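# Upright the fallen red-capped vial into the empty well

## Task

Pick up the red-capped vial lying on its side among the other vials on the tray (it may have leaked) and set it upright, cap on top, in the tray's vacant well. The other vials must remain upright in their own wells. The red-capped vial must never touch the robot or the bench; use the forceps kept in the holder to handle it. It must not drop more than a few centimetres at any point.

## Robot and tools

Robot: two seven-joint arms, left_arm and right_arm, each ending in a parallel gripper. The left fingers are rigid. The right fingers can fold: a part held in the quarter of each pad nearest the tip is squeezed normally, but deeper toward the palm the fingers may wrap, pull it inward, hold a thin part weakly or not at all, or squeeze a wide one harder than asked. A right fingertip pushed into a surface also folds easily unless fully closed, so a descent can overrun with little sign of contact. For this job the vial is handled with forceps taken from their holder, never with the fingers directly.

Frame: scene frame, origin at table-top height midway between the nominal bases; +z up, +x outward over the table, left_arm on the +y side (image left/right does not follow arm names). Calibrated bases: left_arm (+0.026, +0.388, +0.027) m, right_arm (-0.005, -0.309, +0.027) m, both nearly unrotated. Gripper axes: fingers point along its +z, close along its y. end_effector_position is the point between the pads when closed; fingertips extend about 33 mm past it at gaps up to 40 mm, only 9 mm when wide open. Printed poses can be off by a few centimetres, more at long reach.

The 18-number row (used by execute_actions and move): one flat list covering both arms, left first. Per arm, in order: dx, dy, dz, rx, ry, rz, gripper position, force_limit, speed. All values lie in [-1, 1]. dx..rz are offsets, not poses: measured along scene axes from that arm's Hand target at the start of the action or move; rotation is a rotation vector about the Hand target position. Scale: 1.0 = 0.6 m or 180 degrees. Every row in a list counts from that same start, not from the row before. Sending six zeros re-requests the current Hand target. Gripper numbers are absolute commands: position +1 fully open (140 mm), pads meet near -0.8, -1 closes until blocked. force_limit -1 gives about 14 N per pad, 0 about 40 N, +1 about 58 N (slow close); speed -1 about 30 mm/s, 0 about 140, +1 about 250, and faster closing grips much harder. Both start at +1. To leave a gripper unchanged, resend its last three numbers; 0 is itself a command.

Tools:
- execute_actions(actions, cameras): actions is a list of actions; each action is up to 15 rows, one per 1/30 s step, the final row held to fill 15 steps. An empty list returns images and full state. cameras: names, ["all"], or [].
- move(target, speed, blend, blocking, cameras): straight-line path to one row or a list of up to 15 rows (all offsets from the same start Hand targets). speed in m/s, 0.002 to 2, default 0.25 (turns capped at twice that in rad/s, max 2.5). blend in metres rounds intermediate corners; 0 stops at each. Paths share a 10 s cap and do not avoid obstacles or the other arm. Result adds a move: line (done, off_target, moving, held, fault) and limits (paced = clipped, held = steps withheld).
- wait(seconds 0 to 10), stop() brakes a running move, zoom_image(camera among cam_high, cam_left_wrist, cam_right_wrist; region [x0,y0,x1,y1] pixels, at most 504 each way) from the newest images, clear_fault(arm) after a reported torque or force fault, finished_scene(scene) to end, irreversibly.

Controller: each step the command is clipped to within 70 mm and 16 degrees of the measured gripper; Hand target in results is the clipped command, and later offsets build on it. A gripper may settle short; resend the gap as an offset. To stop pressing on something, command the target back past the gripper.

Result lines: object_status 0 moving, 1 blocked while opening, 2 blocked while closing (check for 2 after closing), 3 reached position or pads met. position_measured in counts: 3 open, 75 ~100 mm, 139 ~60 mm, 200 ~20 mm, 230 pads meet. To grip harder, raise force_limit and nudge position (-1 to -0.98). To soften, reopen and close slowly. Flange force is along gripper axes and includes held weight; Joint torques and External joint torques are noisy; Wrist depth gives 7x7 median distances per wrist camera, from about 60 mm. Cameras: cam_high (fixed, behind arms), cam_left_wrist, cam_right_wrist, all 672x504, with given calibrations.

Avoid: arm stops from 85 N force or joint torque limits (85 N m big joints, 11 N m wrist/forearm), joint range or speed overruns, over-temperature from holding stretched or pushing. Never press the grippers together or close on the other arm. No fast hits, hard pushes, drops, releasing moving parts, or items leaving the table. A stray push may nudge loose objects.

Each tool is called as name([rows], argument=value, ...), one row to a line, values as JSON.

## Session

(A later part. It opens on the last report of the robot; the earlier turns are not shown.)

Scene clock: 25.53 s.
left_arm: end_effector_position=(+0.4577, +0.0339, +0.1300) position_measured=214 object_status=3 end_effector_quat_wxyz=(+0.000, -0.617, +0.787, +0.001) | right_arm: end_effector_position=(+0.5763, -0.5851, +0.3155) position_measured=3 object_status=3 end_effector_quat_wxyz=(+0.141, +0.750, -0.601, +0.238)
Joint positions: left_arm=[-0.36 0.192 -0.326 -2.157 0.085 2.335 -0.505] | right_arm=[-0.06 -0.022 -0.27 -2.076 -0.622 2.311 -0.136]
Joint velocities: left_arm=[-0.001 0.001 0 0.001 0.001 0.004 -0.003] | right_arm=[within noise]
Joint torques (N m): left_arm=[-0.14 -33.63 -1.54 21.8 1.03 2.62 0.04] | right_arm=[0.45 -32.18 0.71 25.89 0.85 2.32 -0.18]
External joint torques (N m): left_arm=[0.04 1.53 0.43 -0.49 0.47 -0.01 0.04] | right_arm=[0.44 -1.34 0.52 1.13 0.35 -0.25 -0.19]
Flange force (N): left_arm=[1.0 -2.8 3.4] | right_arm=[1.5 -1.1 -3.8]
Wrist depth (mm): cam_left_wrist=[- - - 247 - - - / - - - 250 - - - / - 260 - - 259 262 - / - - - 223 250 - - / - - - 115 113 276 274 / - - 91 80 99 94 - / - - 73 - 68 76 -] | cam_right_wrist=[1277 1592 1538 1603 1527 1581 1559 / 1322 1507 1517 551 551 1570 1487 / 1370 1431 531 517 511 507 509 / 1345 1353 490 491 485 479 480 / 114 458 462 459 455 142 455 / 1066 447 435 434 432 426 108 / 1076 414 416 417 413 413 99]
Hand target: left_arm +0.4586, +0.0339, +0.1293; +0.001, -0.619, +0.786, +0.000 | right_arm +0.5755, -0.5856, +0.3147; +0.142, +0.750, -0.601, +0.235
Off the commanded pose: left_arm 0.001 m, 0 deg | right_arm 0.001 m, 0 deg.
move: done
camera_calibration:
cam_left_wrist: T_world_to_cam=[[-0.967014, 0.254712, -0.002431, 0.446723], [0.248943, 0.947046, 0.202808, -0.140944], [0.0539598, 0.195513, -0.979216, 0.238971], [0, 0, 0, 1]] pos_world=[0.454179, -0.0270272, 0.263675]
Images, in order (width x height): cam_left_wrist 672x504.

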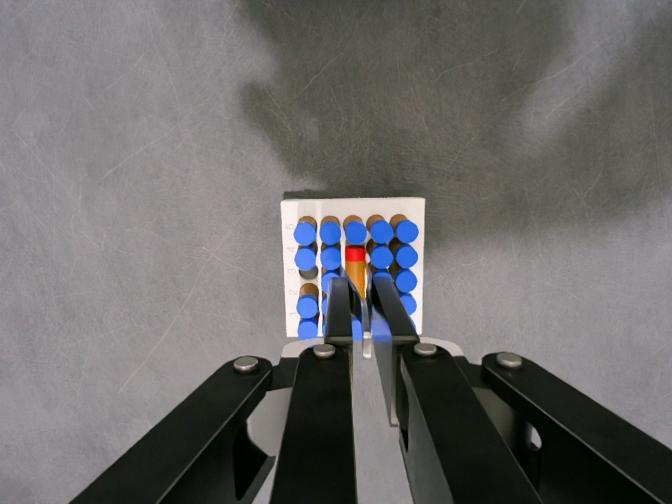

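move(target=[0,0,-0.0108,0,0,0,-0.679,-1,-1,0,0,0,0,0,0,1,1,1], speed=0.05, cameras=["cam_left_wrist"])

zoom_image(camera="cam_left_wrist", region=[310, 210, 400, 300])

Scene clock: 26.47 s.
left_arm: end_effector_position=(+0.4584, +0.0333, +0.1245) position_measured=214 object_status=3 end_effector_quat_wxyz=(+0.000, -0.617, +0.787, +0.000) | right_arm: end_effector_position=(+0.5763, -0.5851, +0.3155) position_measured=3 object_status=3 end_effector_quat_wxyz=(+0.141, +0.750, -0.601, +0.238)
Joint positions: left_arm=[-0.36 0.202 -0.326 -2.16 0.091 2.349 -0.51] | right_arm=[-0.06 -0.022 -0.27 -2.076 -0.622 2.311 -0.136]
Joint velocities: left_arm=[-0.001 -0.001 0 0 0.001 0.004 -0.005] | right_arm=[within noise]
Joint torques (N m): left_arm=[-0.05 -33.11 -1.51 21.17 1.08 2.66 0] | right_arm=[0.35 -32.2 0.73 25.93 0.87 2.32 -0.19]
External joint torques (N m): left_arm=[-0.15 2.25 0.29 -0.95 0.53 0.03 0] | right_arm=[0.45 -1.45 0.65 1.26 0.37 -0.22 -0.2]
Flange force (N): left_arm=[1.6 -2.8 5.2] | right_arm=[1.6 -1.3 -4.0]
Wrist depth (mm): cam_left_wrist=[- 236 - - 236 - - / - - - 242 - - - / - - - 249 - - - / - 256 - 219 218 - - / - - - 120 113 - - / - - 92 80 98 94 - / - - 73 - 68 76 -] | cam_right_wrist=[1299 1548 1638 1570 1592 1548 1559 / 1345 1548 1538 554 551 547 1477 / 1378 1431 526 513 518 514 518 / 1337 1345 483 487 484 486 484 / 114 451 458 464 458 142 455 / 1061 1153 426 435 434 141 108 / 1071 416 415 415 408 415 99]
Hand target: left_arm +0.4586, +0.0339, +0.1229; +0.001, -0.619, +0.786, +0.000 | right_arm +0.5755, -0.5856, +0.3147; +0.142, +0.750, -0.601, +0.235
Off the commanded pose: left_arm 0.002 m, 0 deg | right_arm 0.001 m, 0 deg.
move: done
camera_calibration:
cam_left_wrist: T_world_to_cam=[[-0.966954, 0.254906, -0.00470002, 0.447698], [0.248733, 0.947263, 0.20205, -0.139152], [0.0559559, 0.194204, -0.979364, 0.232867], [0, 0, 0, 1]] pos_world=[0.454485, -0.0275315, 0.258282]
Images, in order (width x height): cam_left_wrist 672x504.

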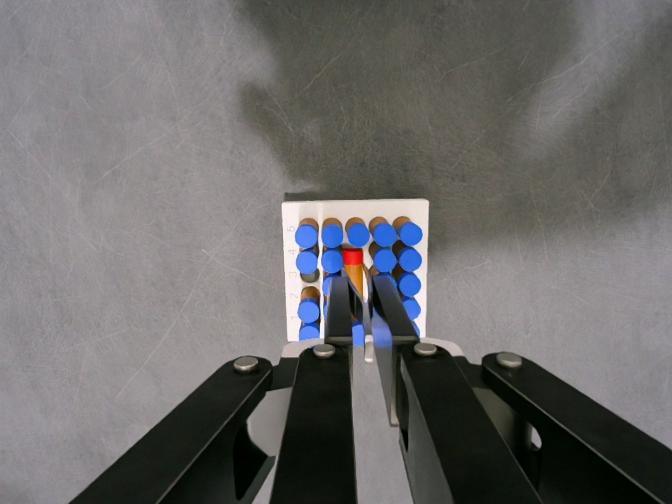

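Scaled by 5.600 from the camera's 672x504 image, which has a finer 960x720 frame.

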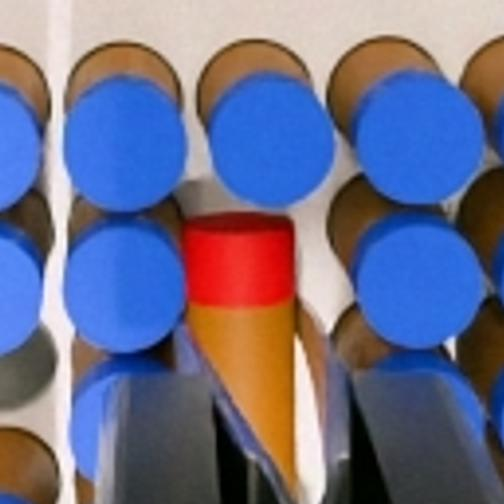

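zoom_image(camera="cam_left_wrist", region=[332, 240, 382, 290])

Scaled by 10.080 from the camera's 672x504 image, which has a finer 960x720 frame.

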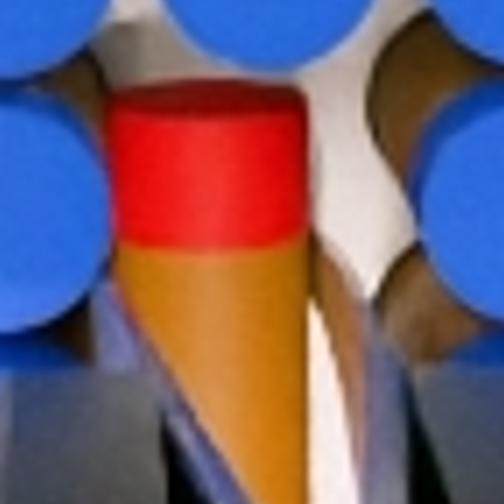

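move([
  [0,0,0.0025,0,0,0,-0.679,-1,-1,0,0,0,0,0,0,1,1,1],
  [0,0,0.0025,0,0,0,-0.71,-1,-1,0,0,0,0,0,0,1,1,1],
], speed=0.05, cameras=["cam_left_wrist"])

zoom_image(camera="cam_left_wrist", region=[310, 210, 400, 300])

Scene clock: 28.07 s.
left_arm: end_effector_position=(+0.4585, +0.0332, +0.1245) position_measured=218 object_status=3 end_effector_quat_wxyz=(+0.000, -0.617, +0.787, +0.000) | right_arm: end_effector_position=(+0.5763, -0.5851, +0.3155) position_measured=3 object_status=3 end_effector_quat_wxyz=(+0.141, +0.750, -0.601, +0.238)
Joint positions: left_arm=[-0.36 0.202 -0.326 -2.16 0.091 2.35 -0.51] | right_arm=[-0.06 -0.022 -0.27 -2.076 -0.622 2.311 -0.136]
Joint torques (N m): left_arm=[0.17 -33.85 -1.7 21.67 0.72 2.61 0.02] | right_arm=[0.4 -32.15 0.71 25.89 0.87 2.32 -0.25]
External joint torques (N m): left_arm=[0.16 1.39 0.18 -0.37 0.17 -0.01 0.02] | right_arm=[0.45 -1.3 0.58 1.13 0.37 -0.24 -0.26]
Flange force (N): left_arm=[0.9 -2.4 2.8] | right_arm=[1.7 -1.2 -3.8]
Wrist depth (mm): cam_left_wrist=[- - - 239 235 243 - / - 244 - - 242 242 248 / - - - 256 - - 251 / - - - 225 220 - - / - - - 119 119 - - / - - 91 85 - 94 - / - - 72 - 68 75 -] | cam_right_wrist=[1277 1614 1559 1614 1581 1538 1538 / 1440 1468 1497 550 554 1431 1458 / 1413 1395 524 518 517 518 513 / 1353 1345 493 488 488 487 479 / 114 456 465 461 450 142 120 / 1061 453 435 441 435 422 108 / 1076 418 418 414 424 410 99]
Hand target: left_arm +0.4586, +0.0339, +0.1244; +0.001, -0.619, +0.786, +0.000 | right_arm +0.5755, -0.5856, +0.3147; +0.142, +0.750, -0.601, +0.235
Off the commanded pose: left_arm 0.001 m, 0 deg | right_arm 0.001 m, 0 deg.
move: done
camera_calibration:
cam_left_wrist: T_world_to_cam=[[-0.967116, 0.254284, -0.00520219, 0.447984], [0.248038, 0.94749, 0.201843, -0.138802], [0.0562543, 0.193915, -0.979404, 0.23273], [0, 0, 0, 1]] pos_world=[0.454588, -0.0275317, 0.258283]
Images, in order (width x height): cam_left_wrist 672x504.

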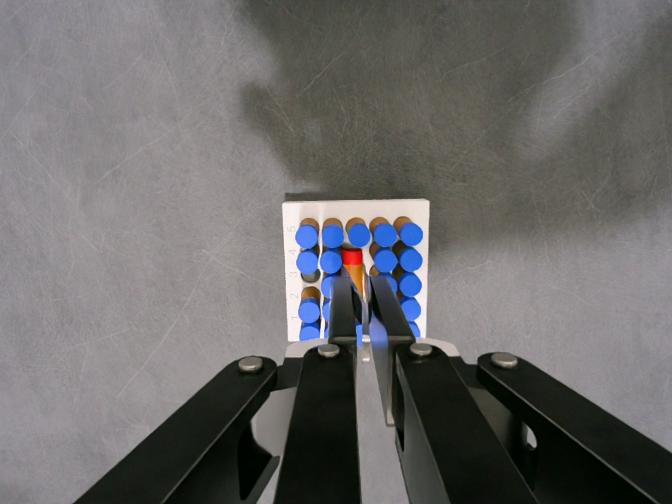

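Scaled by 5.600 from the camera's 672x504 image, which has a finer 960x720 frame.

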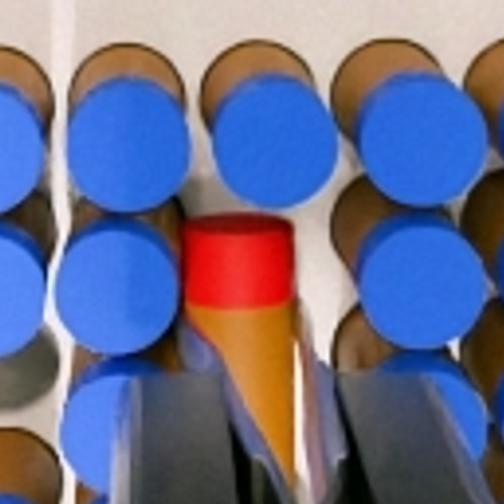

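move([
  [-0.0018,0.0004,0.001,0,0,0,-0.71,-1,-1,0,0,0,0,0,0,1,1,1],
  [-0.0018,0.0004,0.012,0,0,0,-0.71,-1,-1,0,0,0,0,0,0,1,1,1],
], speed=0.04, cameras=["cam_left_wrist"])

zoom_image(camera="cam_left_wrist", region=[310, 210, 400, 300])

Scene clock: 29.67 s.
left_arm: end_effector_position=(+0.4582, +0.0345, +0.1305) position_measured=218 object_status=3 end_effector_quat_wxyz=(+0.002, -0.618, +0.786, +0.000) | right_arm: end_effector_position=(+0.5763, -0.5851, +0.3155) position_measured=3 object_status=3 end_effector_quat_wxyz=(+0.141, +0.750, -0.601, +0.238)
Joint positions: left_arm=[-0.36 0.188 -0.326 -2.161 0.089 2.339 -0.51] | right_arm=[-0.06 -0.022 -0.27 -2.076 -0.622 2.311 -0.136]
Joint velocities: left_arm=[0.001 0.002 0 0.001 -0.001 -0.004 0.002] | right_arm=[within noise]
Joint torques (N m): left_arm=[0.23 -34.14 -1.63 22.01 0.33 2.36 0.16] | right_arm=[0.45 -32.14 0.73 25.95 0.87 2.33 -0.16]
External joint torques (N m): left_arm=[0.18 0.77 0.08 -0.2 -0.22 -0.26 0.16] | right_arm=[0.36 -1.27 0.46 1.16 0.37 -0.25 -0.17]
Flange force (N): left_arm=[0.0 -1.4 0.5] | right_arm=[1.7 -1.3 -3.6]
Wrist depth (mm): cam_left_wrist=[239 - - - - 233 - / - - - - - - - / - 259 - - - - 259 / - - - 223 223 - - / - - - 120 110 - - / - - 92 85 - 94 - / - - 72 - 68 76 -] | cam_right_wrist=[1277 1581 1603 1603 1559 1603 1614 / 1353 1548 1517 557 553 1581 1449 / 1422 1422 523 - 516 514 505 / 1362 1345 491 490 491 483 487 / 114 454 462 460 460 142 448 / 1066 448 441 435 435 426 108 / 1081 419 419 414 416 412 99]
Hand target: left_arm +0.4575, +0.0341, +0.1316; +0.001, -0.619, +0.786, +0.000 | right_arm +0.5755, -0.5856, +0.3147; +0.142, +0.750, -0.601, +0.235
Off the commanded pose: left_arm 0.001 m, 0 deg | right_arm 0.001 m, 0 deg.
move: done
camera_calibration:
cam_left_wrist: T_world_to_cam=[[-0.967445, 0.252967, -0.00754844, 0.447925], [0.24612, 0.947368, 0.204743, -0.14068], [0.0589443, 0.19622, -0.978787, 0.236921], [0, 0, 0, 1]] pos_world=[0.454002, -0.026523, 0.26408]
Images, in order (width x height): cam_left_wrist 672x504.

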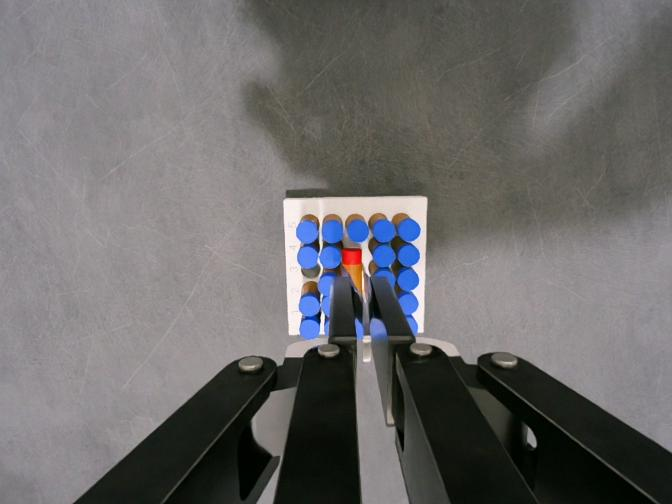

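Scaled by 5.600 from the camera's 672x504 image, which has a finer 960x720 frame.

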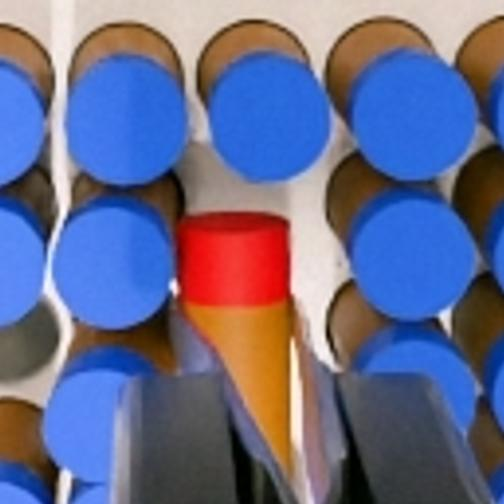

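move([
  [-0.0035,0.0008,0,0,0,0,-0.71,-1,-1,0,0,0,0,0,0,1,1,1],
], speed=0.04, cameras=["cam_left_wrist"])

zoom_image(camera="cam_left_wrist", region=[310, 210, 400, 300])

Scene clock: 30.50 s.
left_arm: end_effector_position=(+0.4572, +0.0353, +0.1313) position_measured=218 object_status=3 end_effector_quat_wxyz=(+0.002, -0.618, +0.786, +0.000) | right_arm: end_effector_position=(+0.5763, -0.5851, +0.3155) position_measured=3 object_status=3 end_effector_quat_wxyz=(+0.141, +0.750, -0.601, +0.238)
Joint positions: left_arm=[-0.36 0.183 -0.326 -2.165 0.087 2.339 -0.51] | right_arm=[-0.06 -0.022 -0.27 -2.076 -0.622 2.311 -0.136]
Joint torques (N m): left_arm=[0.11 -34.15 -1.8 21.8 0.33 2.54 0.17] | right_arm=[0.44 -32.19 0.68 25.96 0.85 2.32 -0.19]
External joint torques (N m): left_arm=[0.27 0.73 0.06 -0.48 -0.23 -0.1 0.17] | right_arm=[0.35 -1.43 0.41 1.23 0.36 -0.25 -0.2]
Flange force (N): left_arm=[-0.7 -0.2 1.0] | right_arm=[1.8 -1.1 -3.9]
Wrist depth (mm): cam_left_wrist=[- 235 - - - 242 - / - 248 - - 249 - 258 / - - - - - - - / - - - 223 252 - - / - 272 - 119 119 - - / - 283 92 85 - 94 - / - - 72 - 68 76 -] | cam_right_wrist=[1306 1603 1548 1614 1626 1570 1559 / 1378 1507 1477 554 549 1487 1468 / 1370 1413 526 513 523 526 511 / 1345 1322 492 493 493 487 483 / 114 455 458 458 458 141 453 / 1076 450 441 435 437 427 108 / 1097 418 421 416 416 412 99]
Hand target: left_arm +0.4554, +0.0346, +0.1316; +0.001, -0.619, +0.786, +0.000 | right_arm +0.5755, -0.5856, +0.3147; +0.142, +0.750, -0.601, +0.235
Off the commanded pose: left_arm 0.002 m, 0 deg | right_arm 0.001 m, 0 deg.
move: done
camera_calibration:
cam_left_wrist: T_world_to_cam=[[-0.967705, 0.25197, -0.00758183, 0.446865], [0.245122, 0.947572, 0.204993, -0.140967], [0.0588363, 0.196514, -0.978734, 0.237648], [0, 0, 0, 1]] pos_world=[0.453005, -0.0257209, 0.264879]
Images, in order (width x height): cam_left_wrist 672x504.

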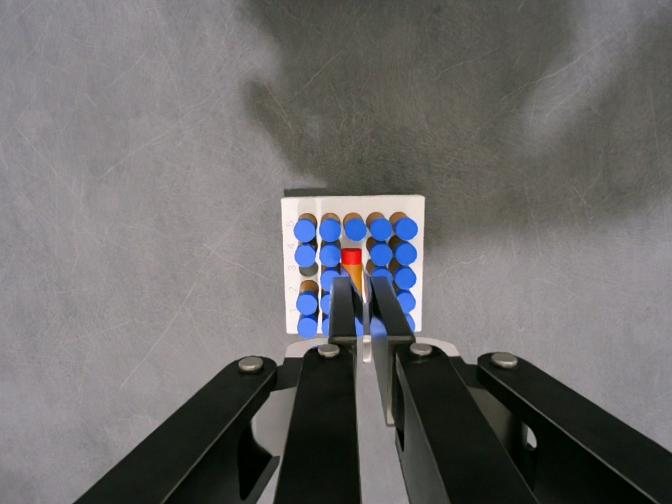

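Scaled by 5.600 from the camera's 672x504 image, which has a finer 960x720 frame.

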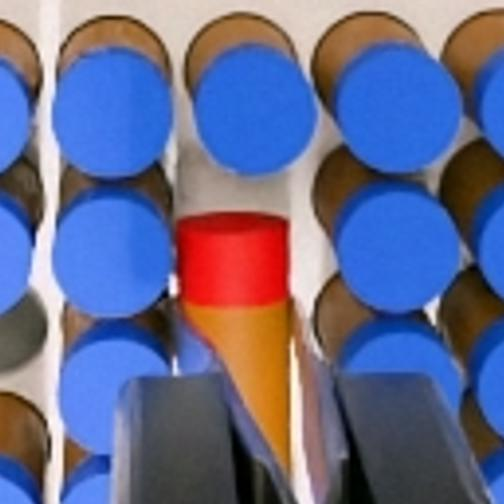

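move([
  [-0.0015,0.0004,0.03,0,0,0,-0.71,-1,-1,0,0,0,0,0,0,1,1,1],
  [-0.0015,0.0004,0.17,0,0,0,-0.71,-1,-1,0,0,0,0,0,0,1,1,1],
], speed=[0.04,0.1], blend=[0.01,0], cameras=["cam_left_wrist"])

zoom_image(camera="cam_left_wrist", region=[260, 150, 440, 330])

Scene clock: 32.67 s.
left_arm: end_effector_position=(+0.4548, +0.0340, +0.2332) position_measured=218 object_status=3 end_effector_quat_wxyz=(+0.003, -0.620, +0.785, -0.001) | right_arm: end_effector_position=(+0.5763, -0.5851, +0.3155) position_measured=3 object_status=3 end_effector_quat_wxyz=(+0.141, +0.750, -0.601, +0.238)
Joint positions: left_arm=[-0.359 0.04 -0.33 -2.06 0.021 2.1 -0.472] | right_arm=[-0.06 -0.022 -0.27 -2.076 -0.622 2.311 -0.136]
Joint velocities: left_arm=[-0.002 0.001 0 0 0.001 -0.003 0.005] | right_arm=[within noise]
Joint torques (N m): left_arm=[0.55 -30.82 -0.32 23.95 0.42 2.28 0.34] | right_arm=[0.4 -32.21 0.72 25.95 0.86 2.31 -0.19]
External joint torques (N m): left_arm=[0.59 1.24 0.1 -0.35 -0.25 -0.37 0.34] | right_arm=[0.43 -1.38 0.57 1.21 0.37 -0.25 -0.2]
Flange force (N): left_arm=[-0.2 -2.5 0.6] | right_arm=[1.6 -1.3 -3.9]
Wrist depth (mm): cam_left_wrist=[- - - - - - - / - - 344 - - - - / - - 356 343 - - - / - 364 - 330 - - - / - 383 - 114 118 374 - / - - 92 85 - 94 - / - - 72 - 68 75 -] | cam_right_wrist=[1263 1650 1603 1614 1650 1603 1603 / 1362 1487 1468 554 1581 1468 1507 / 1370 1422 533 515 495 495 515 / 1370 1322 500 489 491 488 482 / 114 457 430 462 460 141 456 / 1056 1249 438 439 431 422 108 / 1092 419 416 418 416 412 99]
Hand target: left_arm +0.4545, +0.0348, +0.2336; +0.001, -0.619, +0.786, +0.000 | right_arm +0.5755, -0.5856, +0.3147; +0.142, +0.750, -0.601, +0.235
Off the commanded pose: left_arm 0.001 m, 0 deg | right_arm 0.001 m, 0 deg.
move: done; blend cut to 0.009 m at target 1
camera_calibration:
cam_left_wrist: T_world_to_cam=[[-0.96875, 0.247872, -0.00905999, 0.446658], [0.240816, 0.948666, 0.205038, -0.158116], [0.0594183, 0.196449, -0.978712, 0.3375], [0, 0, 0, 1]] pos_world=[0.450723, -0.0270164, 0.366782]
Images, in order (width x height): cam_left_wrist 672x504.

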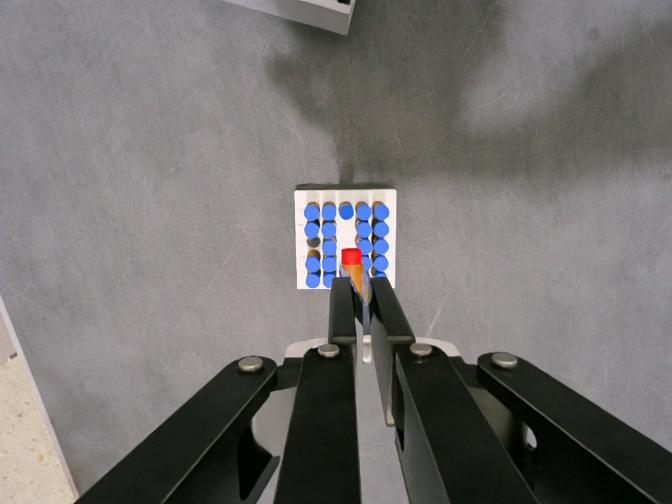

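Scaled by 2.800 from the camera's 672x504 image, which has a finer 960x720 frame.

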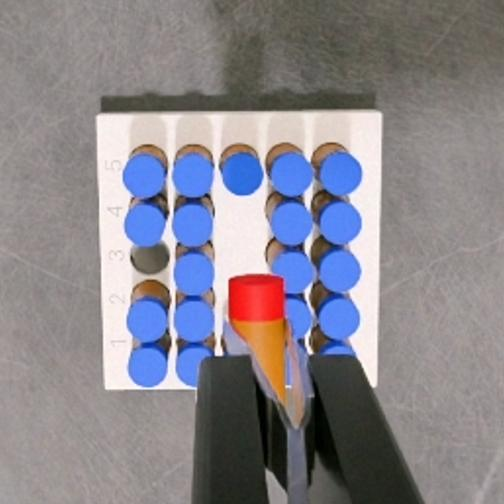

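zoom_image(camera="cam_left_wrist", region=[325, 235, 385, 295])

Scaled by 8.400 from the camera's 672x504 image, which has a finer 960x720 frame.

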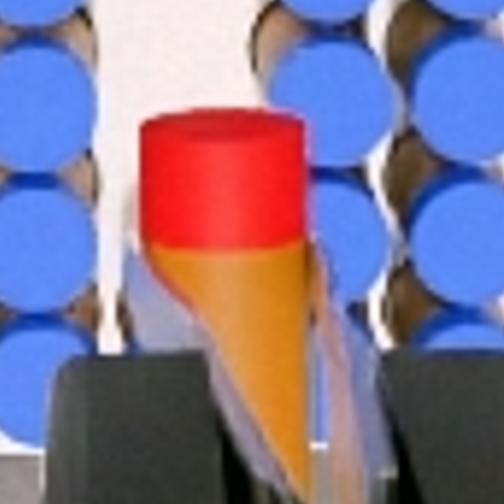

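move(target=[0.0165,-0.2803,-0.081,0,0,-0.0817,-0.71,-1,-1,0,0,0,0,0,0,1,1,1], speed=0.18, cameras=["cam_left_wrist"])

zoom_image(camera="cam_left_wrist", region=[260, 130, 440, 310])

Scene clock: 35.07 s.
left_arm: end_effector_position=(+0.4642, -0.1346, +0.1858) position_measured=218 object_status=3 end_effector_quat_wxyz=(+0.000, -0.512, +0.859, -0.002) | right_arm: end_effector_position=(+0.5763, -0.5851, +0.3155) position_measured=3 object_status=3 end_effector_quat_wxyz=(+0.141, +0.750, -0.601, +0.238)
Joint positions: left_arm=[-0.556 0.488 -0.375 -1.584 0.192 2.04 -0.49] | right_arm=[-0.06 -0.022 -0.27 -2.076 -0.622 2.311 -0.136]
Joint velocities: left_arm=[0 0 0 -0.001 -0.001 -0.005 -0.002] | right_arm=[within noise]
Joint torques (N m): left_arm=[-0.55 -43.82 -4.55 24.09 1.2 2.4 0.11] | right_arm=[0.39 -32.12 0.62 25.96 0.84 2.31 -0.18]
External joint torques (N m): left_arm=[-0.43 2.15 0.71 -0.09 0.52 -0.23 0.11] | right_arm=[0.56 -1.27 0.62 1.18 0.34 -0.25 -0.19]
Flange force (N): left_arm=[3.4 -7.6 2.0] | right_arm=[1.5 -1.5 -3.8]
Wrist depth (mm): cam_left_wrist=[- - - - - 293 - / - - - - - 298 - / - - 266 309 307 - 312 / - 318 287 268 - 324 - / - - - 119 110 - - / - - 92 85 - 94 345 / - - 72 - 68 75 -] | cam_right_wrist=[1292 1559 1638 1614 1592 1614 1592 / 1345 1517 1422 557 549 1449 1431 / 1378 1404 532 522 511 518 513 / 1306 1362 490 488 487 482 487 / 114 151 459 463 458 142 120 / 1056 443 453 435 436 431 108 / 1092 420 404 413 415 415 99]
Hand target: left_arm +0.4644, -0.1334, +0.1850; +0.001, -0.513, +0.858, +0.000 | right_arm +0.5755, -0.5856, +0.3147; +0.142, +0.750, -0.601, +0.235
Off the commanded pose: left_arm 0.002 m, 0 deg | right_arm 0.001 m, 0 deg.
move: done
camera_calibration:
cam_left_wrist: T_world_to_cam=[[-0.871974, 0.489487, -0.00802424, 0.484541], [0.478325, 0.855352, 0.198942, -0.112382], [0.104243, 0.169634, -0.979978, 0.299549], [0, 0, 0, 1]] pos_world=[0.445036, -0.191864, 0.319797]
Images, in order (width x height): cam_left_wrist 672x504.

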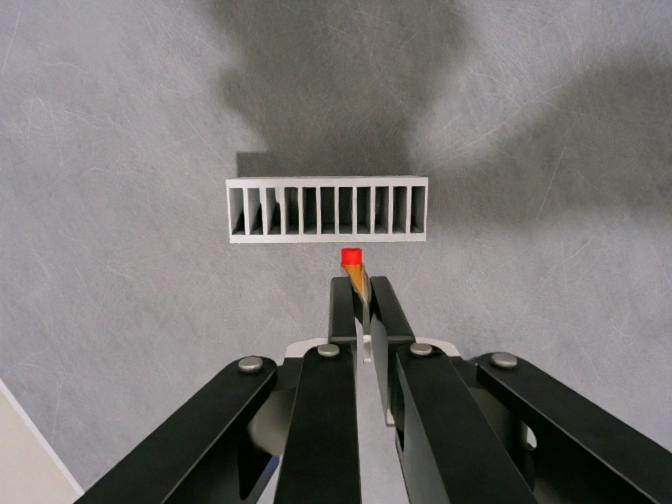

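Scaled by 2.800 from the camera's 672x504 image, which has a finer 960x720 frame.

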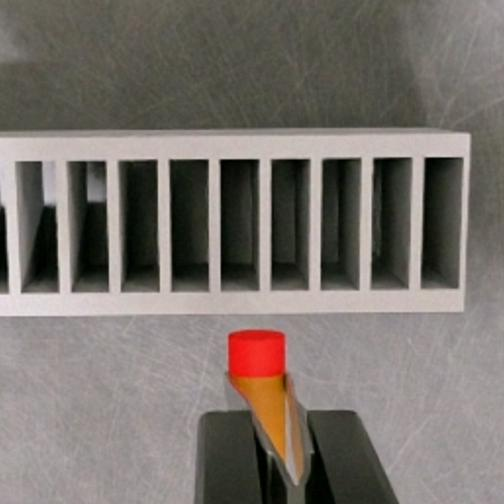

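move(target=[-0.0016,-0.003,-0.030,0,0,0,-0.71,-1,-1,0,0,0,0,0,0,1,1,1], speed=0.08, cameras=["cam_left_wrist"])

zoom_image(camera="cam_left_wrist", region=[290, 180, 410, 300])

Scene clock: 36.33 s.
left_arm: end_effector_position=(+0.4624, -0.1349, +0.1677) position_measured=218 object_status=3 end_effector_quat_wxyz=(-0.001, -0.511, +0.860, +0.001) | right_arm: end_effector_position=(+0.5763, -0.5851, +0.3155) position_measured=3 object_status=3 end_effector_quat_wxyz=(+0.141, +0.750, -0.601, +0.238)
Joint positions: left_arm=[-0.562 0.509 -0.369 -1.598 0.2 2.067 -0.494] | right_arm=[-0.06 -0.022 -0.27 -2.076 -0.622 2.311 -0.136]
Joint velocities: left_arm=[-0.001 0 -0.001 0 -0.001 0.004 -0.001] | right_arm=[within noise]
Joint torques (N m): left_arm=[-0.46 -44.74 -4.54 23.57 1.17 2.7 -0.01] | right_arm=[0.42 -32.2 0.72 25.93 0.88 2.32 -0.18]
External joint torques (N m): left_arm=[-0.65 1.93 0.67 -0.67 0.49 0.04 -0.01] | right_arm=[0.27 -1.37 0.4 1.13 0.37 -0.27 -0.19]
Flange force (N): left_arm=[2.2 -3.6 3.2] | right_arm=[1.7 -0.9 -3.7]
Wrist depth (mm): cam_left_wrist=[- - - - - - - / - - - - 282 277 - / - - 260 251 - - - / - - 274 252 - - - / - - - 114 110 - 315 / - - 92 85 - 94 320 / - - 72 - 68 75 -] | cam_right_wrist=[1292 1614 2000 1614 1570 1559 1581 / 1362 1487 1592 - 1538 1487 1517 / 1395 1431 528 511 508 514 515 / 1337 1362 489 486 485 485 489 / 114 457 461 458 460 141 119 / 1061 451 435 436 437 423 108 / 1066 419 416 418 416 415 99]
Hand target: left_arm +0.4635, -0.1352, +0.1670; +0.001, -0.513, +0.858, +0.000 | right_arm +0.5755, -0.5856, +0.3147; +0.142, +0.750, -0.601, +0.235
Off the commanded pose: left_arm 0.001 m, 0 deg | right_arm 0.001 m, 0 deg.
move: done
camera_calibration:
cam_left_wrist: T_world_to_cam=[[-0.870597, 0.491993, -0.00197759, 0.481686], [0.481526, 0.852887, 0.201784, -0.109947], [0.100963, 0.17472, -0.979428, 0.284083], [0, 0, 0, 1]] pos_world=[0.443615, -0.192848, 0.301377]
Images, in order (width x height): cam_left_wrist 672x504.

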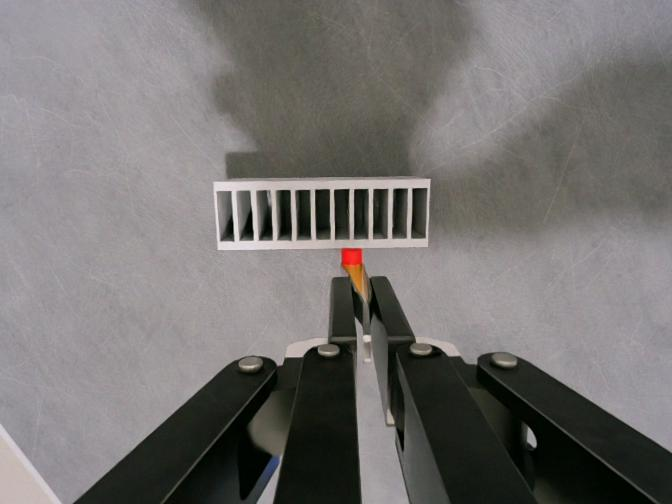

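Scaled by 4.200 from the camera's 672x504 image, which has a finer 960x720 frame.

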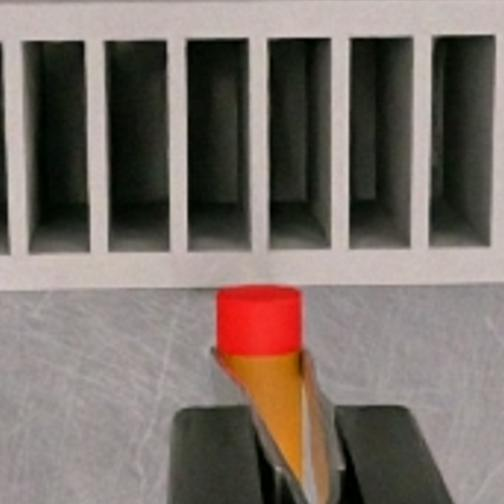

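move([
  [-0.0012,-0.0024,0,0,0,0,-0.71,-1,-1,0,0,0,0,0,0,1,1,1],
  [-0.0012,-0.0024,-0.0115,0,0,0,-0.71,-1,-1,0,0,0,0,0,0,1,1,1],
], speed=0.05, cameras=["cam_left_wrist"])

zoom_image(camera="cam_left_wrist", region=[290, 180, 410, 300])

Scene clock: 37.80 s.
left_arm: end_effector_position=(+0.4620, -0.1363, +0.1611) position_measured=218 object_status=3 end_effector_quat_wxyz=(+0.000, -0.511, +0.859, +0.001) | right_arm: end_effector_position=(+0.5763, -0.5851, +0.3155) position_measured=3 object_status=3 end_effector_quat_wxyz=(+0.141, +0.750, -0.601, +0.238)
Joint positions: left_arm=[-0.568 0.517 -0.365 -1.602 0.203 2.079 -0.498] | right_arm=[-0.06 -0.022 -0.27 -2.076 -0.622 2.311 -0.136]
Joint velocities: left_arm=[-0.002 0 0 0 0 0.004 0] | right_arm=[within noise]
Joint torques (N m): left_arm=[-0.1 -44.7 -4.65 23.36 1.14 2.68 -0.02] | right_arm=[0.45 -32.21 0.69 25.91 0.85 2.33 -0.19]
External joint torques (N m): left_arm=[-0.37 1.89 0.47 -0.65 0.46 0.05 -0.02] | right_arm=[0.5 -1.43 0.57 1.2 0.35 -0.23 -0.2]
Flange force (N): left_arm=[1.8 -3.2 3.1] | right_arm=[1.5 -1.1 -4.0]
Wrist depth (mm): cam_left_wrist=[- 266 - - - - 271 / - 277 276 - 276 - - / - - 282 277 284 287 - / - - 246 245 - - - / - - - 119 110 - - / - 311 92 85 - 94 - / - - 72 - 68 75 -] | cam_right_wrist=[1314 1626 1581 1614 1626 1570 1592 / 1378 1527 1477 546 555 1527 1487 / 1413 1431 523 539 523 524 508 / 1345 1345 493 490 489 498 484 / 114 456 462 468 453 141 460 / 1066 448 438 437 435 428 108 / 1103 419 419 418 411 414 98]
Hand target: left_arm +0.4628, -0.1366, +0.1601; +0.001, -0.513, +0.858, +0.000 | right_arm +0.5755, -0.5856, +0.3147; +0.142, +0.750, -0.601, +0.235
Off the commanded pose: left_arm 0.001 m, 0 deg | right_arm 0.001 m, 0 deg.
move: done
camera_calibration:
cam_left_wrist: T_world_to_cam=[[-0.870802, 0.491627, -0.0026056, 0.482135], [0.481051, 0.853138, 0.201853, -0.106963], [0.101459, 0.174521, -0.979412, 0.277749], [0, 0, 0, 1]] pos_world=[0.443118, -0.194249, 0.294878]
Images, in order (width x height): cam_left_wrist 672x504.

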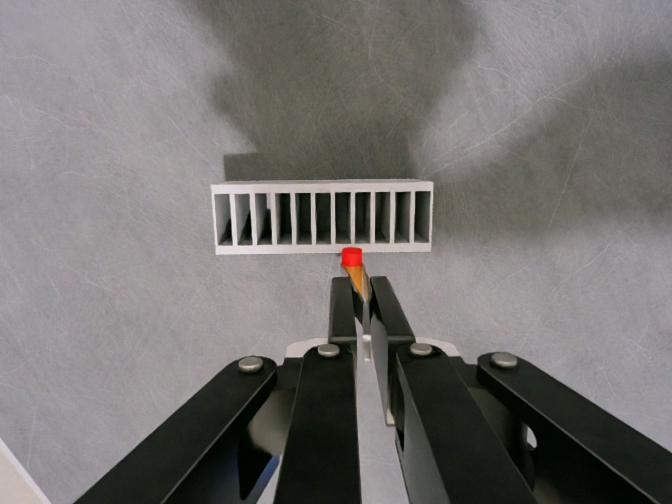

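Scaled by 4.200 from the camera's 672x504 image, which has a finer 960x720 frame.

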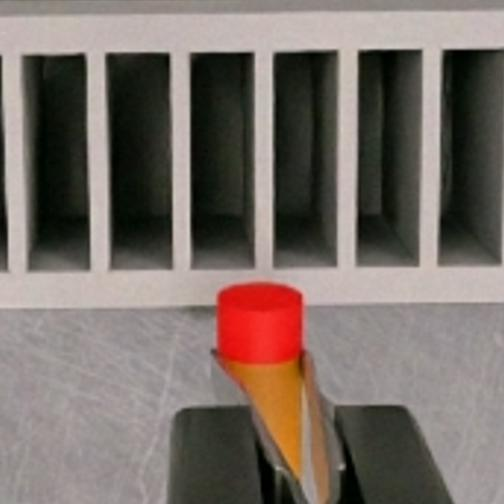

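move([
  [0,0,-0.01,0,0,0,-0.71,-1,-1,0,0,0,0,0,0,1,1,1],
], speed=0.04, cameras=["cam_left_wrist"])

zoom_image(camera="cam_left_wrist", region=[290, 180, 410, 300])

move([
  [-0.001,-0.0018,-0.01,0,0,0,-0.71,-1,-1,0,0,0,0,0,0,1,1,1],
], speed=0.04, cameras=["cam_left_wrist"])

zoom_image(camera="cam_left_wrist", region=[290, 180, 410, 300])

Scene clock: 38.73 s.
left_arm: end_effector_position=(+0.4625, -0.1360, +0.1555) position_measured=218 object_status=3 end_effector_quat_wxyz=(+0.000, -0.512, +0.859, +0.001) | right_arm: end_effector_position=(+0.5763, -0.5851, +0.3155) position_measured=3 object_status=3 end_effector_quat_wxyz=(+0.141, +0.750, -0.601, +0.238)
Joint positions: left_arm=[-0.569 0.523 -0.361 -1.607 0.205 2.091 -0.499] | right_arm=[-0.06 -0.022 -0.27 -2.076 -0.622 2.311 -0.136]
Joint torques (N m): left_arm=[-0.71 -44.55 -4.78 23.07 1.06 2.8 -0.05] | right_arm=[0.46 -32.11 0.72 25.96 0.86 2.32 -0.24]
External joint torques (N m): left_arm=[-0.68 2.02 0.58 -0.77 0.39 0.18 -0.06] | right_arm=[0.45 -1.3 0.53 1.24 0.36 -0.24 -0.25]
Flange force (N): left_arm=[2.1 -2.8 3.8] | right_arm=[1.9 -1.6 -3.8]
Wrist depth (mm): cam_left_wrist=[- - - - - 265 - / - - - - - 271 - / - - 255 273 256 - - / - 285 264 239 260 291 - / - 296 302 111 146 - - / - - 92 85 - 94 - / - - 72 - 68 76 -] | cam_right_wrist=[1330 1614 1614 1638 1614 1592 1570 / 1330 1527 1497 551 558 1507 1497 / 1404 1422 527 515 520 510 509 / 1345 1345 495 486 489 484 486 / 114 452 463 473 455 142 460 / 1061 449 438 431 433 424 108 / 1071 415 418 419 415 416 99]
Hand target: left_arm +0.4628, -0.1366, +0.1541; +0.001, -0.513, +0.858, +0.000 | right_arm +0.5755, -0.5856, +0.3147; +0.142, +0.750, -0.601, +0.235
Off the commanded pose: left_arm 0.002 m, 0 deg | right_arm 0.001 m, 0 deg.
move: done
camera_calibration:
cam_left_wrist: T_world_to_cam=[[-0.871137, 0.491031, -0.00303664, 0.48253], [0.480339, 0.85342, 0.202359, -0.105954], [0.101956, 0.174824, -0.979307, 0.271898], [0, 0, 0, 1]] pos_world=[0.443522, -0.194048, 0.289177]
Images, in order (width x height): cam_left_wrist 672x504.

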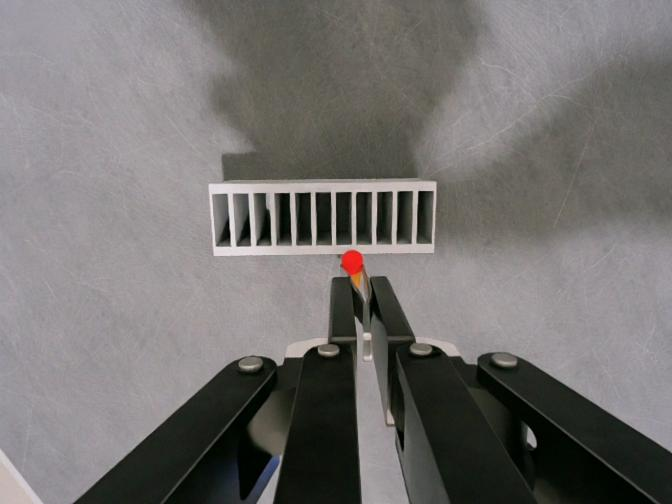

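Scaled by 4.200 from the camera's 672x504 image, which has a finer 960x720 frame.

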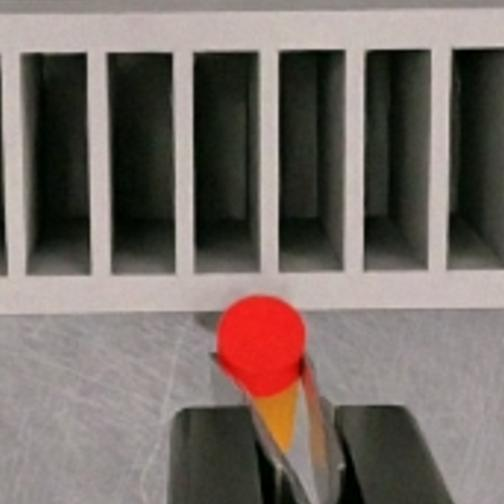

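Scene clock: 39.50 s.
left_arm: end_effector_position=(+0.4618, -0.1370, +0.1493) position_measured=218 object_status=3 end_effector_quat_wxyz=(+0.000, -0.511, +0.859, +0.001) | right_arm: end_effector_position=(+0.5763, -0.5851, +0.3155) position_measured=3 object_status=3 end_effector_quat_wxyz=(+0.141, +0.750, -0.601, +0.238)
Joint positions: left_arm=[-0.573 0.531 -0.358 -1.611 0.207 2.102 -0.502] | right_arm=[-0.06 -0.022 -0.27 -2.076 -0.622 2.311 -0.136]
Joint velocities: left_arm=[-0.001 0 0.003 0 0 0.004 -0.002] | right_arm=[within noise]
Joint torques (N m): left_arm=[-0.64 -44.72 -5.19 23.19 1.04 2.85 -0.07] | right_arm=[0.44 -32.14 0.72 25.96 0.87 2.33 -0.22]
External joint torques (N m): left_arm=[-0.46 2.2 0.33 -0.67 0.38 0.22 -0.07] | right_arm=[0.37 -1.36 0.47 1.24 0.37 -0.24 -0.23]
Flange force (N): left_arm=[2.2 -3.5 3.9] | right_arm=[1.9 -1.3 -3.8]
Wrist depth (mm): cam_left_wrist=[- 254 - - - - - / - - - - - - - / - - 269 259 239 - - / - - 235 233 240 - - / - - - 120 111 - - / - - 92 85 - 94 - / - - 72 - 68 75 -] | cam_right_wrist=[1270 1570 1581 1581 1626 1626 1603 / 1322 1517 1477 564 546 1458 1487 / 1422 1440 523 516 518 516 496 / 1330 1337 503 491 482 483 480 / 114 455 460 462 455 141 458 / 1081 454 446 437 428 428 108 / 1092 418 418 416 412 415 98]
Hand target: left_arm +0.4622, -0.1377, +0.1481; +0.001, -0.513, +0.858, +0.000 | right_arm +0.5755, -0.5856, +0.3147; +0.142, +0.750, -0.601, +0.235
Off the commanded pose: left_arm 0.001 m, 0 deg | right_arm 0.001 m, 0 deg.
move: done
camera_calibration:
cam_left_wrist: T_world_to_cam=[[-0.87093, 0.4914, -0.00262393, 0.482341], [0.480757, 0.853147, 0.202516, -0.10384], [0.101755, 0.175116, -0.979275, 0.266198], [0, 0, 0, 1]] pos_world=[0.44292, -0.195047, 0.282976]
Images, in order (width x height): cam_left_wrist 672x504.

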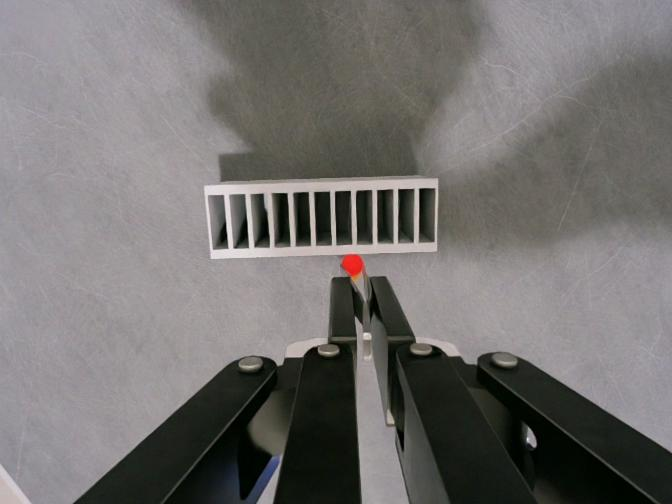

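Scaled by 4.200 from the camera's 672x504 image, which has a finer 960x720 frame.

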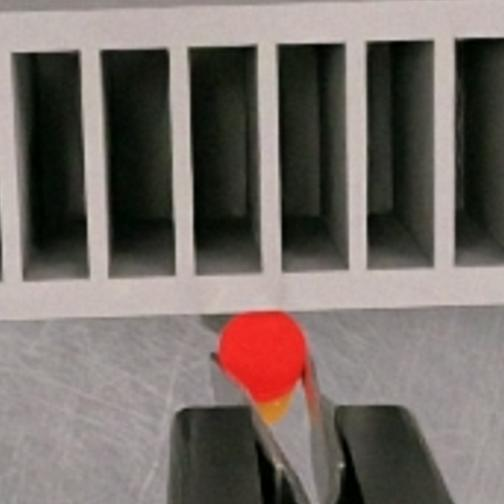

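move([
  [-0.0045,-0.0082,-0.001,0,0,0,-0.71,-1,-1,0,0,0,0,0,0,1,1,1],
], speed=0.04, cameras=["cam_left_wrist"])

zoom_image(camera="cam_left_wrist", region=[290, 180, 410, 300])

Scene clock: 40.33 s.
left_arm: end_effector_position=(+0.4584, -0.1421, +0.1478) position_measured=218 object_status=3 end_effector_quat_wxyz=(+0.000, -0.511, +0.860, +0.001) | right_arm: end_effector_position=(+0.5763, -0.5851, +0.3155) position_measured=3 object_status=3 end_effector_quat_wxyz=(+0.141, +0.750, -0.601, +0.238)
Joint positions: left_arm=[-0.585 0.538 -0.355 -1.604 0.208 2.102 -0.508] | right_arm=[-0.06 -0.022 -0.27 -2.076 -0.622 2.311 -0.136]
Joint velocities: left_arm=[-0.001 0 0.005 0.001 0 0.001 -0.005] | right_arm=[within noise]
Joint torques (N m): left_arm=[-0.46 -44.74 -4.93 23.62 0.92 2.61 -0.01] | right_arm=[0.42 -32.21 0.72 25.96 0.88 2.32 -0.2]
External joint torques (N m): left_arm=[-0.54 2.52 0.42 -0.31 0.25 -0.04 -0.01] | right_arm=[0.35 -1.46 0.47 1.2 0.38 -0.26 -0.21]
Flange force (N): left_arm=[3.5 -6.6 3.4] | right_arm=[1.7 -1.0 -4.0]
Wrist depth (mm): cam_left_wrist=[- - - - - - - / - - - - - - - / - - 225 252 233 - - / - - 241 232 - - - / - - - 120 112 - - / - - 92 85 - 94 - / - - 72 - 68 75 -] | cam_right_wrist=[1263 1570 1570 1603 1603 1548 1614 / 1449 1497 1487 562 553 1468 1477 / 1404 1413 528 509 516 518 511 / 1362 1330 493 486 484 488 490 / 114 455 464 456 458 141 120 / 1076 445 441 436 436 426 108 / 1076 417 418 413 415 411 98]
Hand target: left_arm +0.4595, -0.1426, +0.1475; +0.001, -0.513, +0.858, +0.000 | right_arm +0.5755, -0.5856, +0.3147; +0.142, +0.750, -0.601, +0.235
Off the commanded pose: left_arm 0.001 m, 0 deg | right_arm 0.001 m, 0 deg.
move: done
camera_calibration:
cam_left_wrist: T_world_to_cam=[[-0.869959, 0.493115, -0.00292365, 0.481693], [0.482403, 0.852261, 0.202333, -0.0985183], [0.102265, 0.174611, -0.979312, 0.26563], [0, 0, 0, 1]] pos_world=[0.439414, -0.199949, 0.281477]
Images, in order (width x height): cam_left_wrist 672x504.

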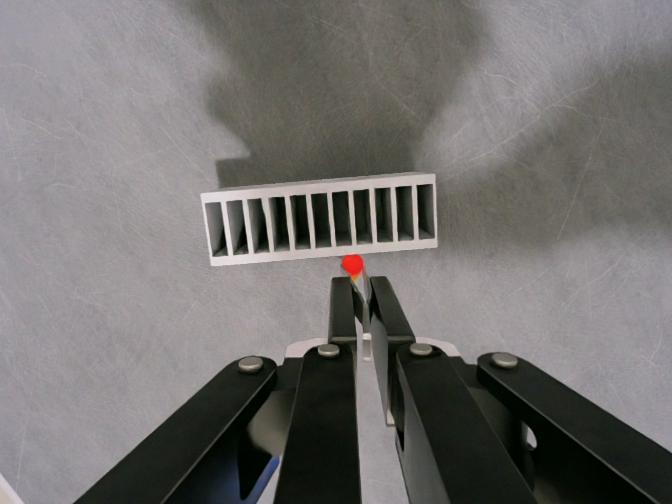

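Scaled by 4.200 from the camera's 672x504 image, which has a finer 960x720 frame.

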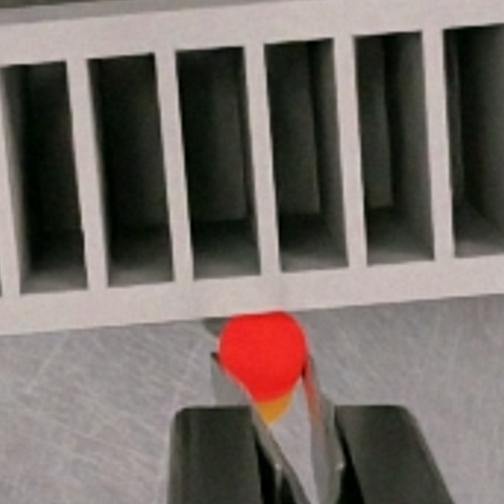

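move([
  [0.008,0.0146,0.012,0,0,0,-0.71,-1,-1,0,0,0,0,0,0,1,1,1],
  [0.01,0.018,0.15,0,0,0,-0.71,-1,-1,0,0,0,0,0,0,1,1,1],
  [0.1187,0.276,0.0875,-0.0518,0.1208,-0.4156,-0.71,-1,-1,0,0,0,0,0,0,1,1,1],
], speed=[0.04,0.12,0.18], blend=[0.003,0.02,0], cameras=["cam_left_wrist"])

zoom_image(camera="cam_left_wrist", region=[240, 140, 440, 340])

Scene clock: 47.33 s.
left_arm: end_effector_position=(+0.5311, +0.0225, +0.2001) position_measured=218 object_status=3 end_effector_quat_wxyz=(-0.187, +0.116, +0.975, +0.024) | right_arm: end_effector_position=(+0.5763, -0.5851, +0.3155) position_measured=3 object_status=3 end_effector_quat_wxyz=(+0.141, +0.750, -0.601, +0.238)
Joint positions: left_arm=[-0.063 0.82 -0.805 -1.176 0.365 1.456 0.999] | right_arm=[-0.06 -0.022 -0.27 -2.076 -0.622 2.311 -0.136]
Joint velocities: left_arm=[0 -0.001 -0.001 0.001 -0.001 -0.001 0.006] | right_arm=[within noise]
Joint torques (N m): left_arm=[0.21 -46.61 -14.04 20.23 0.62 1.2 0.41] | right_arm=[0.39 -32.16 0.65 25.95 0.86 2.32 -0.22]
External joint torques (N m): left_arm=[0.35 2.19 -0.03 0 0.45 -0.29 0.4] | right_arm=[0.43 -1.2 0.51 1.11 0.37 -0.25 -0.23]
Flange force (N): left_arm=[-8.5 -2.0 -2.6] | right_arm=[1.7 -1.4 -3.6]
Wrist depth (mm): cam_left_wrist=[- - - - - - - / 350 - - - - - - / 353 - - 307 - - 354 / 296 335 - 309 - - 351 / 303 - - 119 110 - - / 292 - 91 85 - 94 - / - - 72 - 68 75 -] | cam_right_wrist=[1299 1559 1570 1559 1614 1626 1614 / 1370 1559 1497 550 555 1614 1477 / 1431 1378 529 517 517 513 511 / 1299 1330 487 487 485 482 485 / 114 456 469 460 461 141 458 / 1071 449 439 441 434 430 108 / 1076 416 413 414 414 416 99]
Hand target: left_arm +0.5307, +0.0230, +0.2000; -0.188, +0.120, +0.974, +0.025 | right_arm +0.5755, -0.5856, +0.3147; +0.142, +0.750, -0.601, +0.235
Off the commanded pose: left_arm 0.001 m, 1 deg | right_arm 0.001 m, 0 deg.
move: done
camera_calibration:
cam_left_wrist: T_world_to_cam=[[0.247849, 0.968773, -0.00706605, -0.139592], [0.953382, -0.245195, -0.175905, -0.434094], [-0.172145, 0.0368613, -0.984382, 0.430612], [0, 0, 0, 1]] pos_world=[0.522583, 0.0129224, 0.346541]
Images, in order (width x height): cam_left_wrist 672x504.

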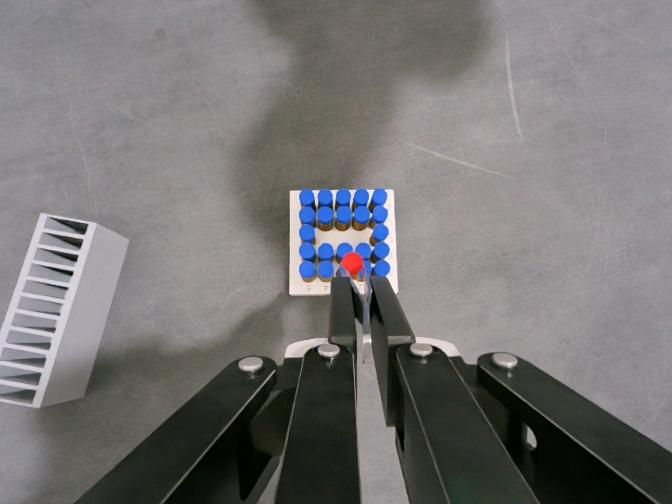

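Scaled by 2.520 from the camera's 672x504 image, which has a finer 960x720 frame.

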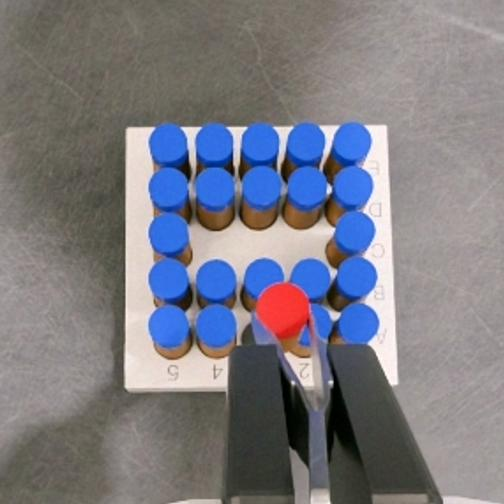

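zoom_image(camera="cam_left_wrist", region=[310, 230, 400, 300])

Scaled by 5.600 from the camera's 672x504 image, which has a finer 960x720 frame.

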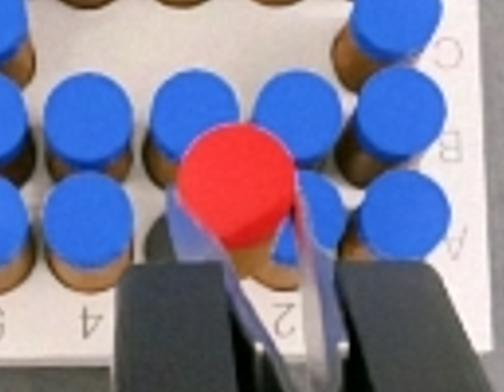

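move([
  [-0.0108,-0.0058,-0.04,0,0,0,-0.71,-1,-1,0,0,0,0,0,0,1,1,1],
], speed=0.06, cameras=["cam_left_wrist"])

zoom_image(camera="cam_left_wrist", region=[300, 220, 400, 300])

Scene clock: 48.97 s.
left_arm: end_effector_position=(+0.5224, +0.0185, +0.1769) position_measured=218 object_status=3 end_effector_quat_wxyz=(-0.190, +0.123, +0.974, +0.024) | right_arm: end_effector_position=(+0.5763, -0.5851, +0.3155) position_measured=3 object_status=3 end_effector_quat_wxyz=(+0.141, +0.750, -0.601, +0.238)
Joint positions: left_arm=[-0.055 0.822 -0.802 -1.241 0.365 1.512 1.001] | right_arm=[-0.06 -0.022 -0.27 -2.076 -0.622 2.311 -0.136]
Joint velocities: left_arm=[-0.001 0 0 -0.001 0.001 0.003 -0.001] | right_arm=[within noise]
Joint torques (N m): left_arm=[0.57 -46.68 -13.82 19.46 0.27 1.61 0.05] | right_arm=[0.41 -32.18 0.72 25.91 0.88 2.33 -0.19]
External joint torques (N m): left_arm=[0.58 1.49 0.53 -0.69 0.09 0.14 0.04] | right_arm=[0.37 -1.2 0.5 1.06 0.38 -0.25 -0.2]
Flange force (N): left_arm=[-0.3 1.0 2.9] | right_arm=[1.6 -1.2 -3.5]
Wrist depth (mm): cam_left_wrist=[355 358 355 358 - - - / 353 - - - - 337 - / - 330 - 292 - - - / 282 325 - 287 296 - - / 281 - - 120 146 - - / 268 - 92 85 - 94 302 / - - 72 - 68 75 -] | cam_right_wrist=[1270 1581 1614 1662 1638 1548 1548 / 1431 1507 1468 550 547 1497 1449 / 1370 1431 537 516 513 510 513 / 1330 1299 491 488 488 490 483 / 114 458 458 460 460 142 448 / 1042 452 431 437 426 426 108 / 1097 418 419 413 415 414 98]
Hand target: left_arm +0.5242, +0.0195, +0.1760; -0.188, +0.120, +0.974, +0.025 | right_arm +0.5755, -0.5856, +0.3147; +0.142, +0.750, -0.601, +0.235
Off the commanded pose: left_arm 0.002 m, 0 deg | right_arm 0.001 m, 0 deg.
move: done
camera_calibration:
cam_left_wrist: T_world_to_cam=[[0.262503, 0.964875, -0.0103847, -0.140697], [0.94848, -0.259992, -0.181082, -0.427172], [-0.177421, 0.037685, -0.983413, 0.408965], [0, 0, 0, 1]] pos_world=[0.514657, 0.00928198, 0.323367]
Images, in order (width x height): cam_left_wrist 672x504.

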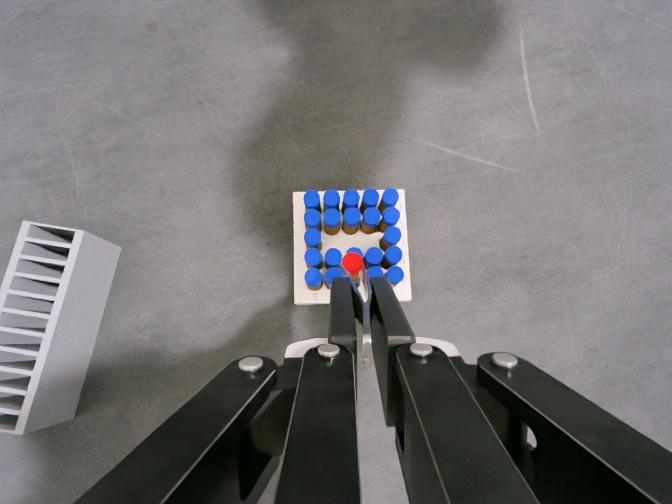

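Scaled by 5.040 from the camera's 672x504 image, which has a finer 960x720 frame.

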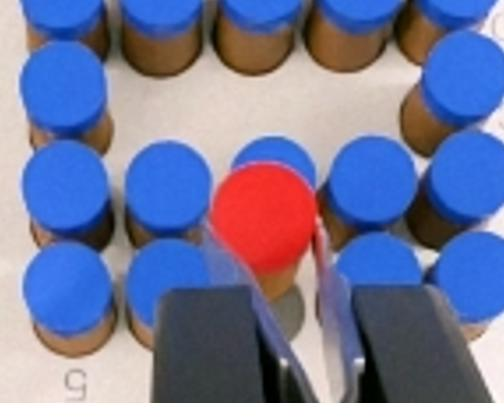

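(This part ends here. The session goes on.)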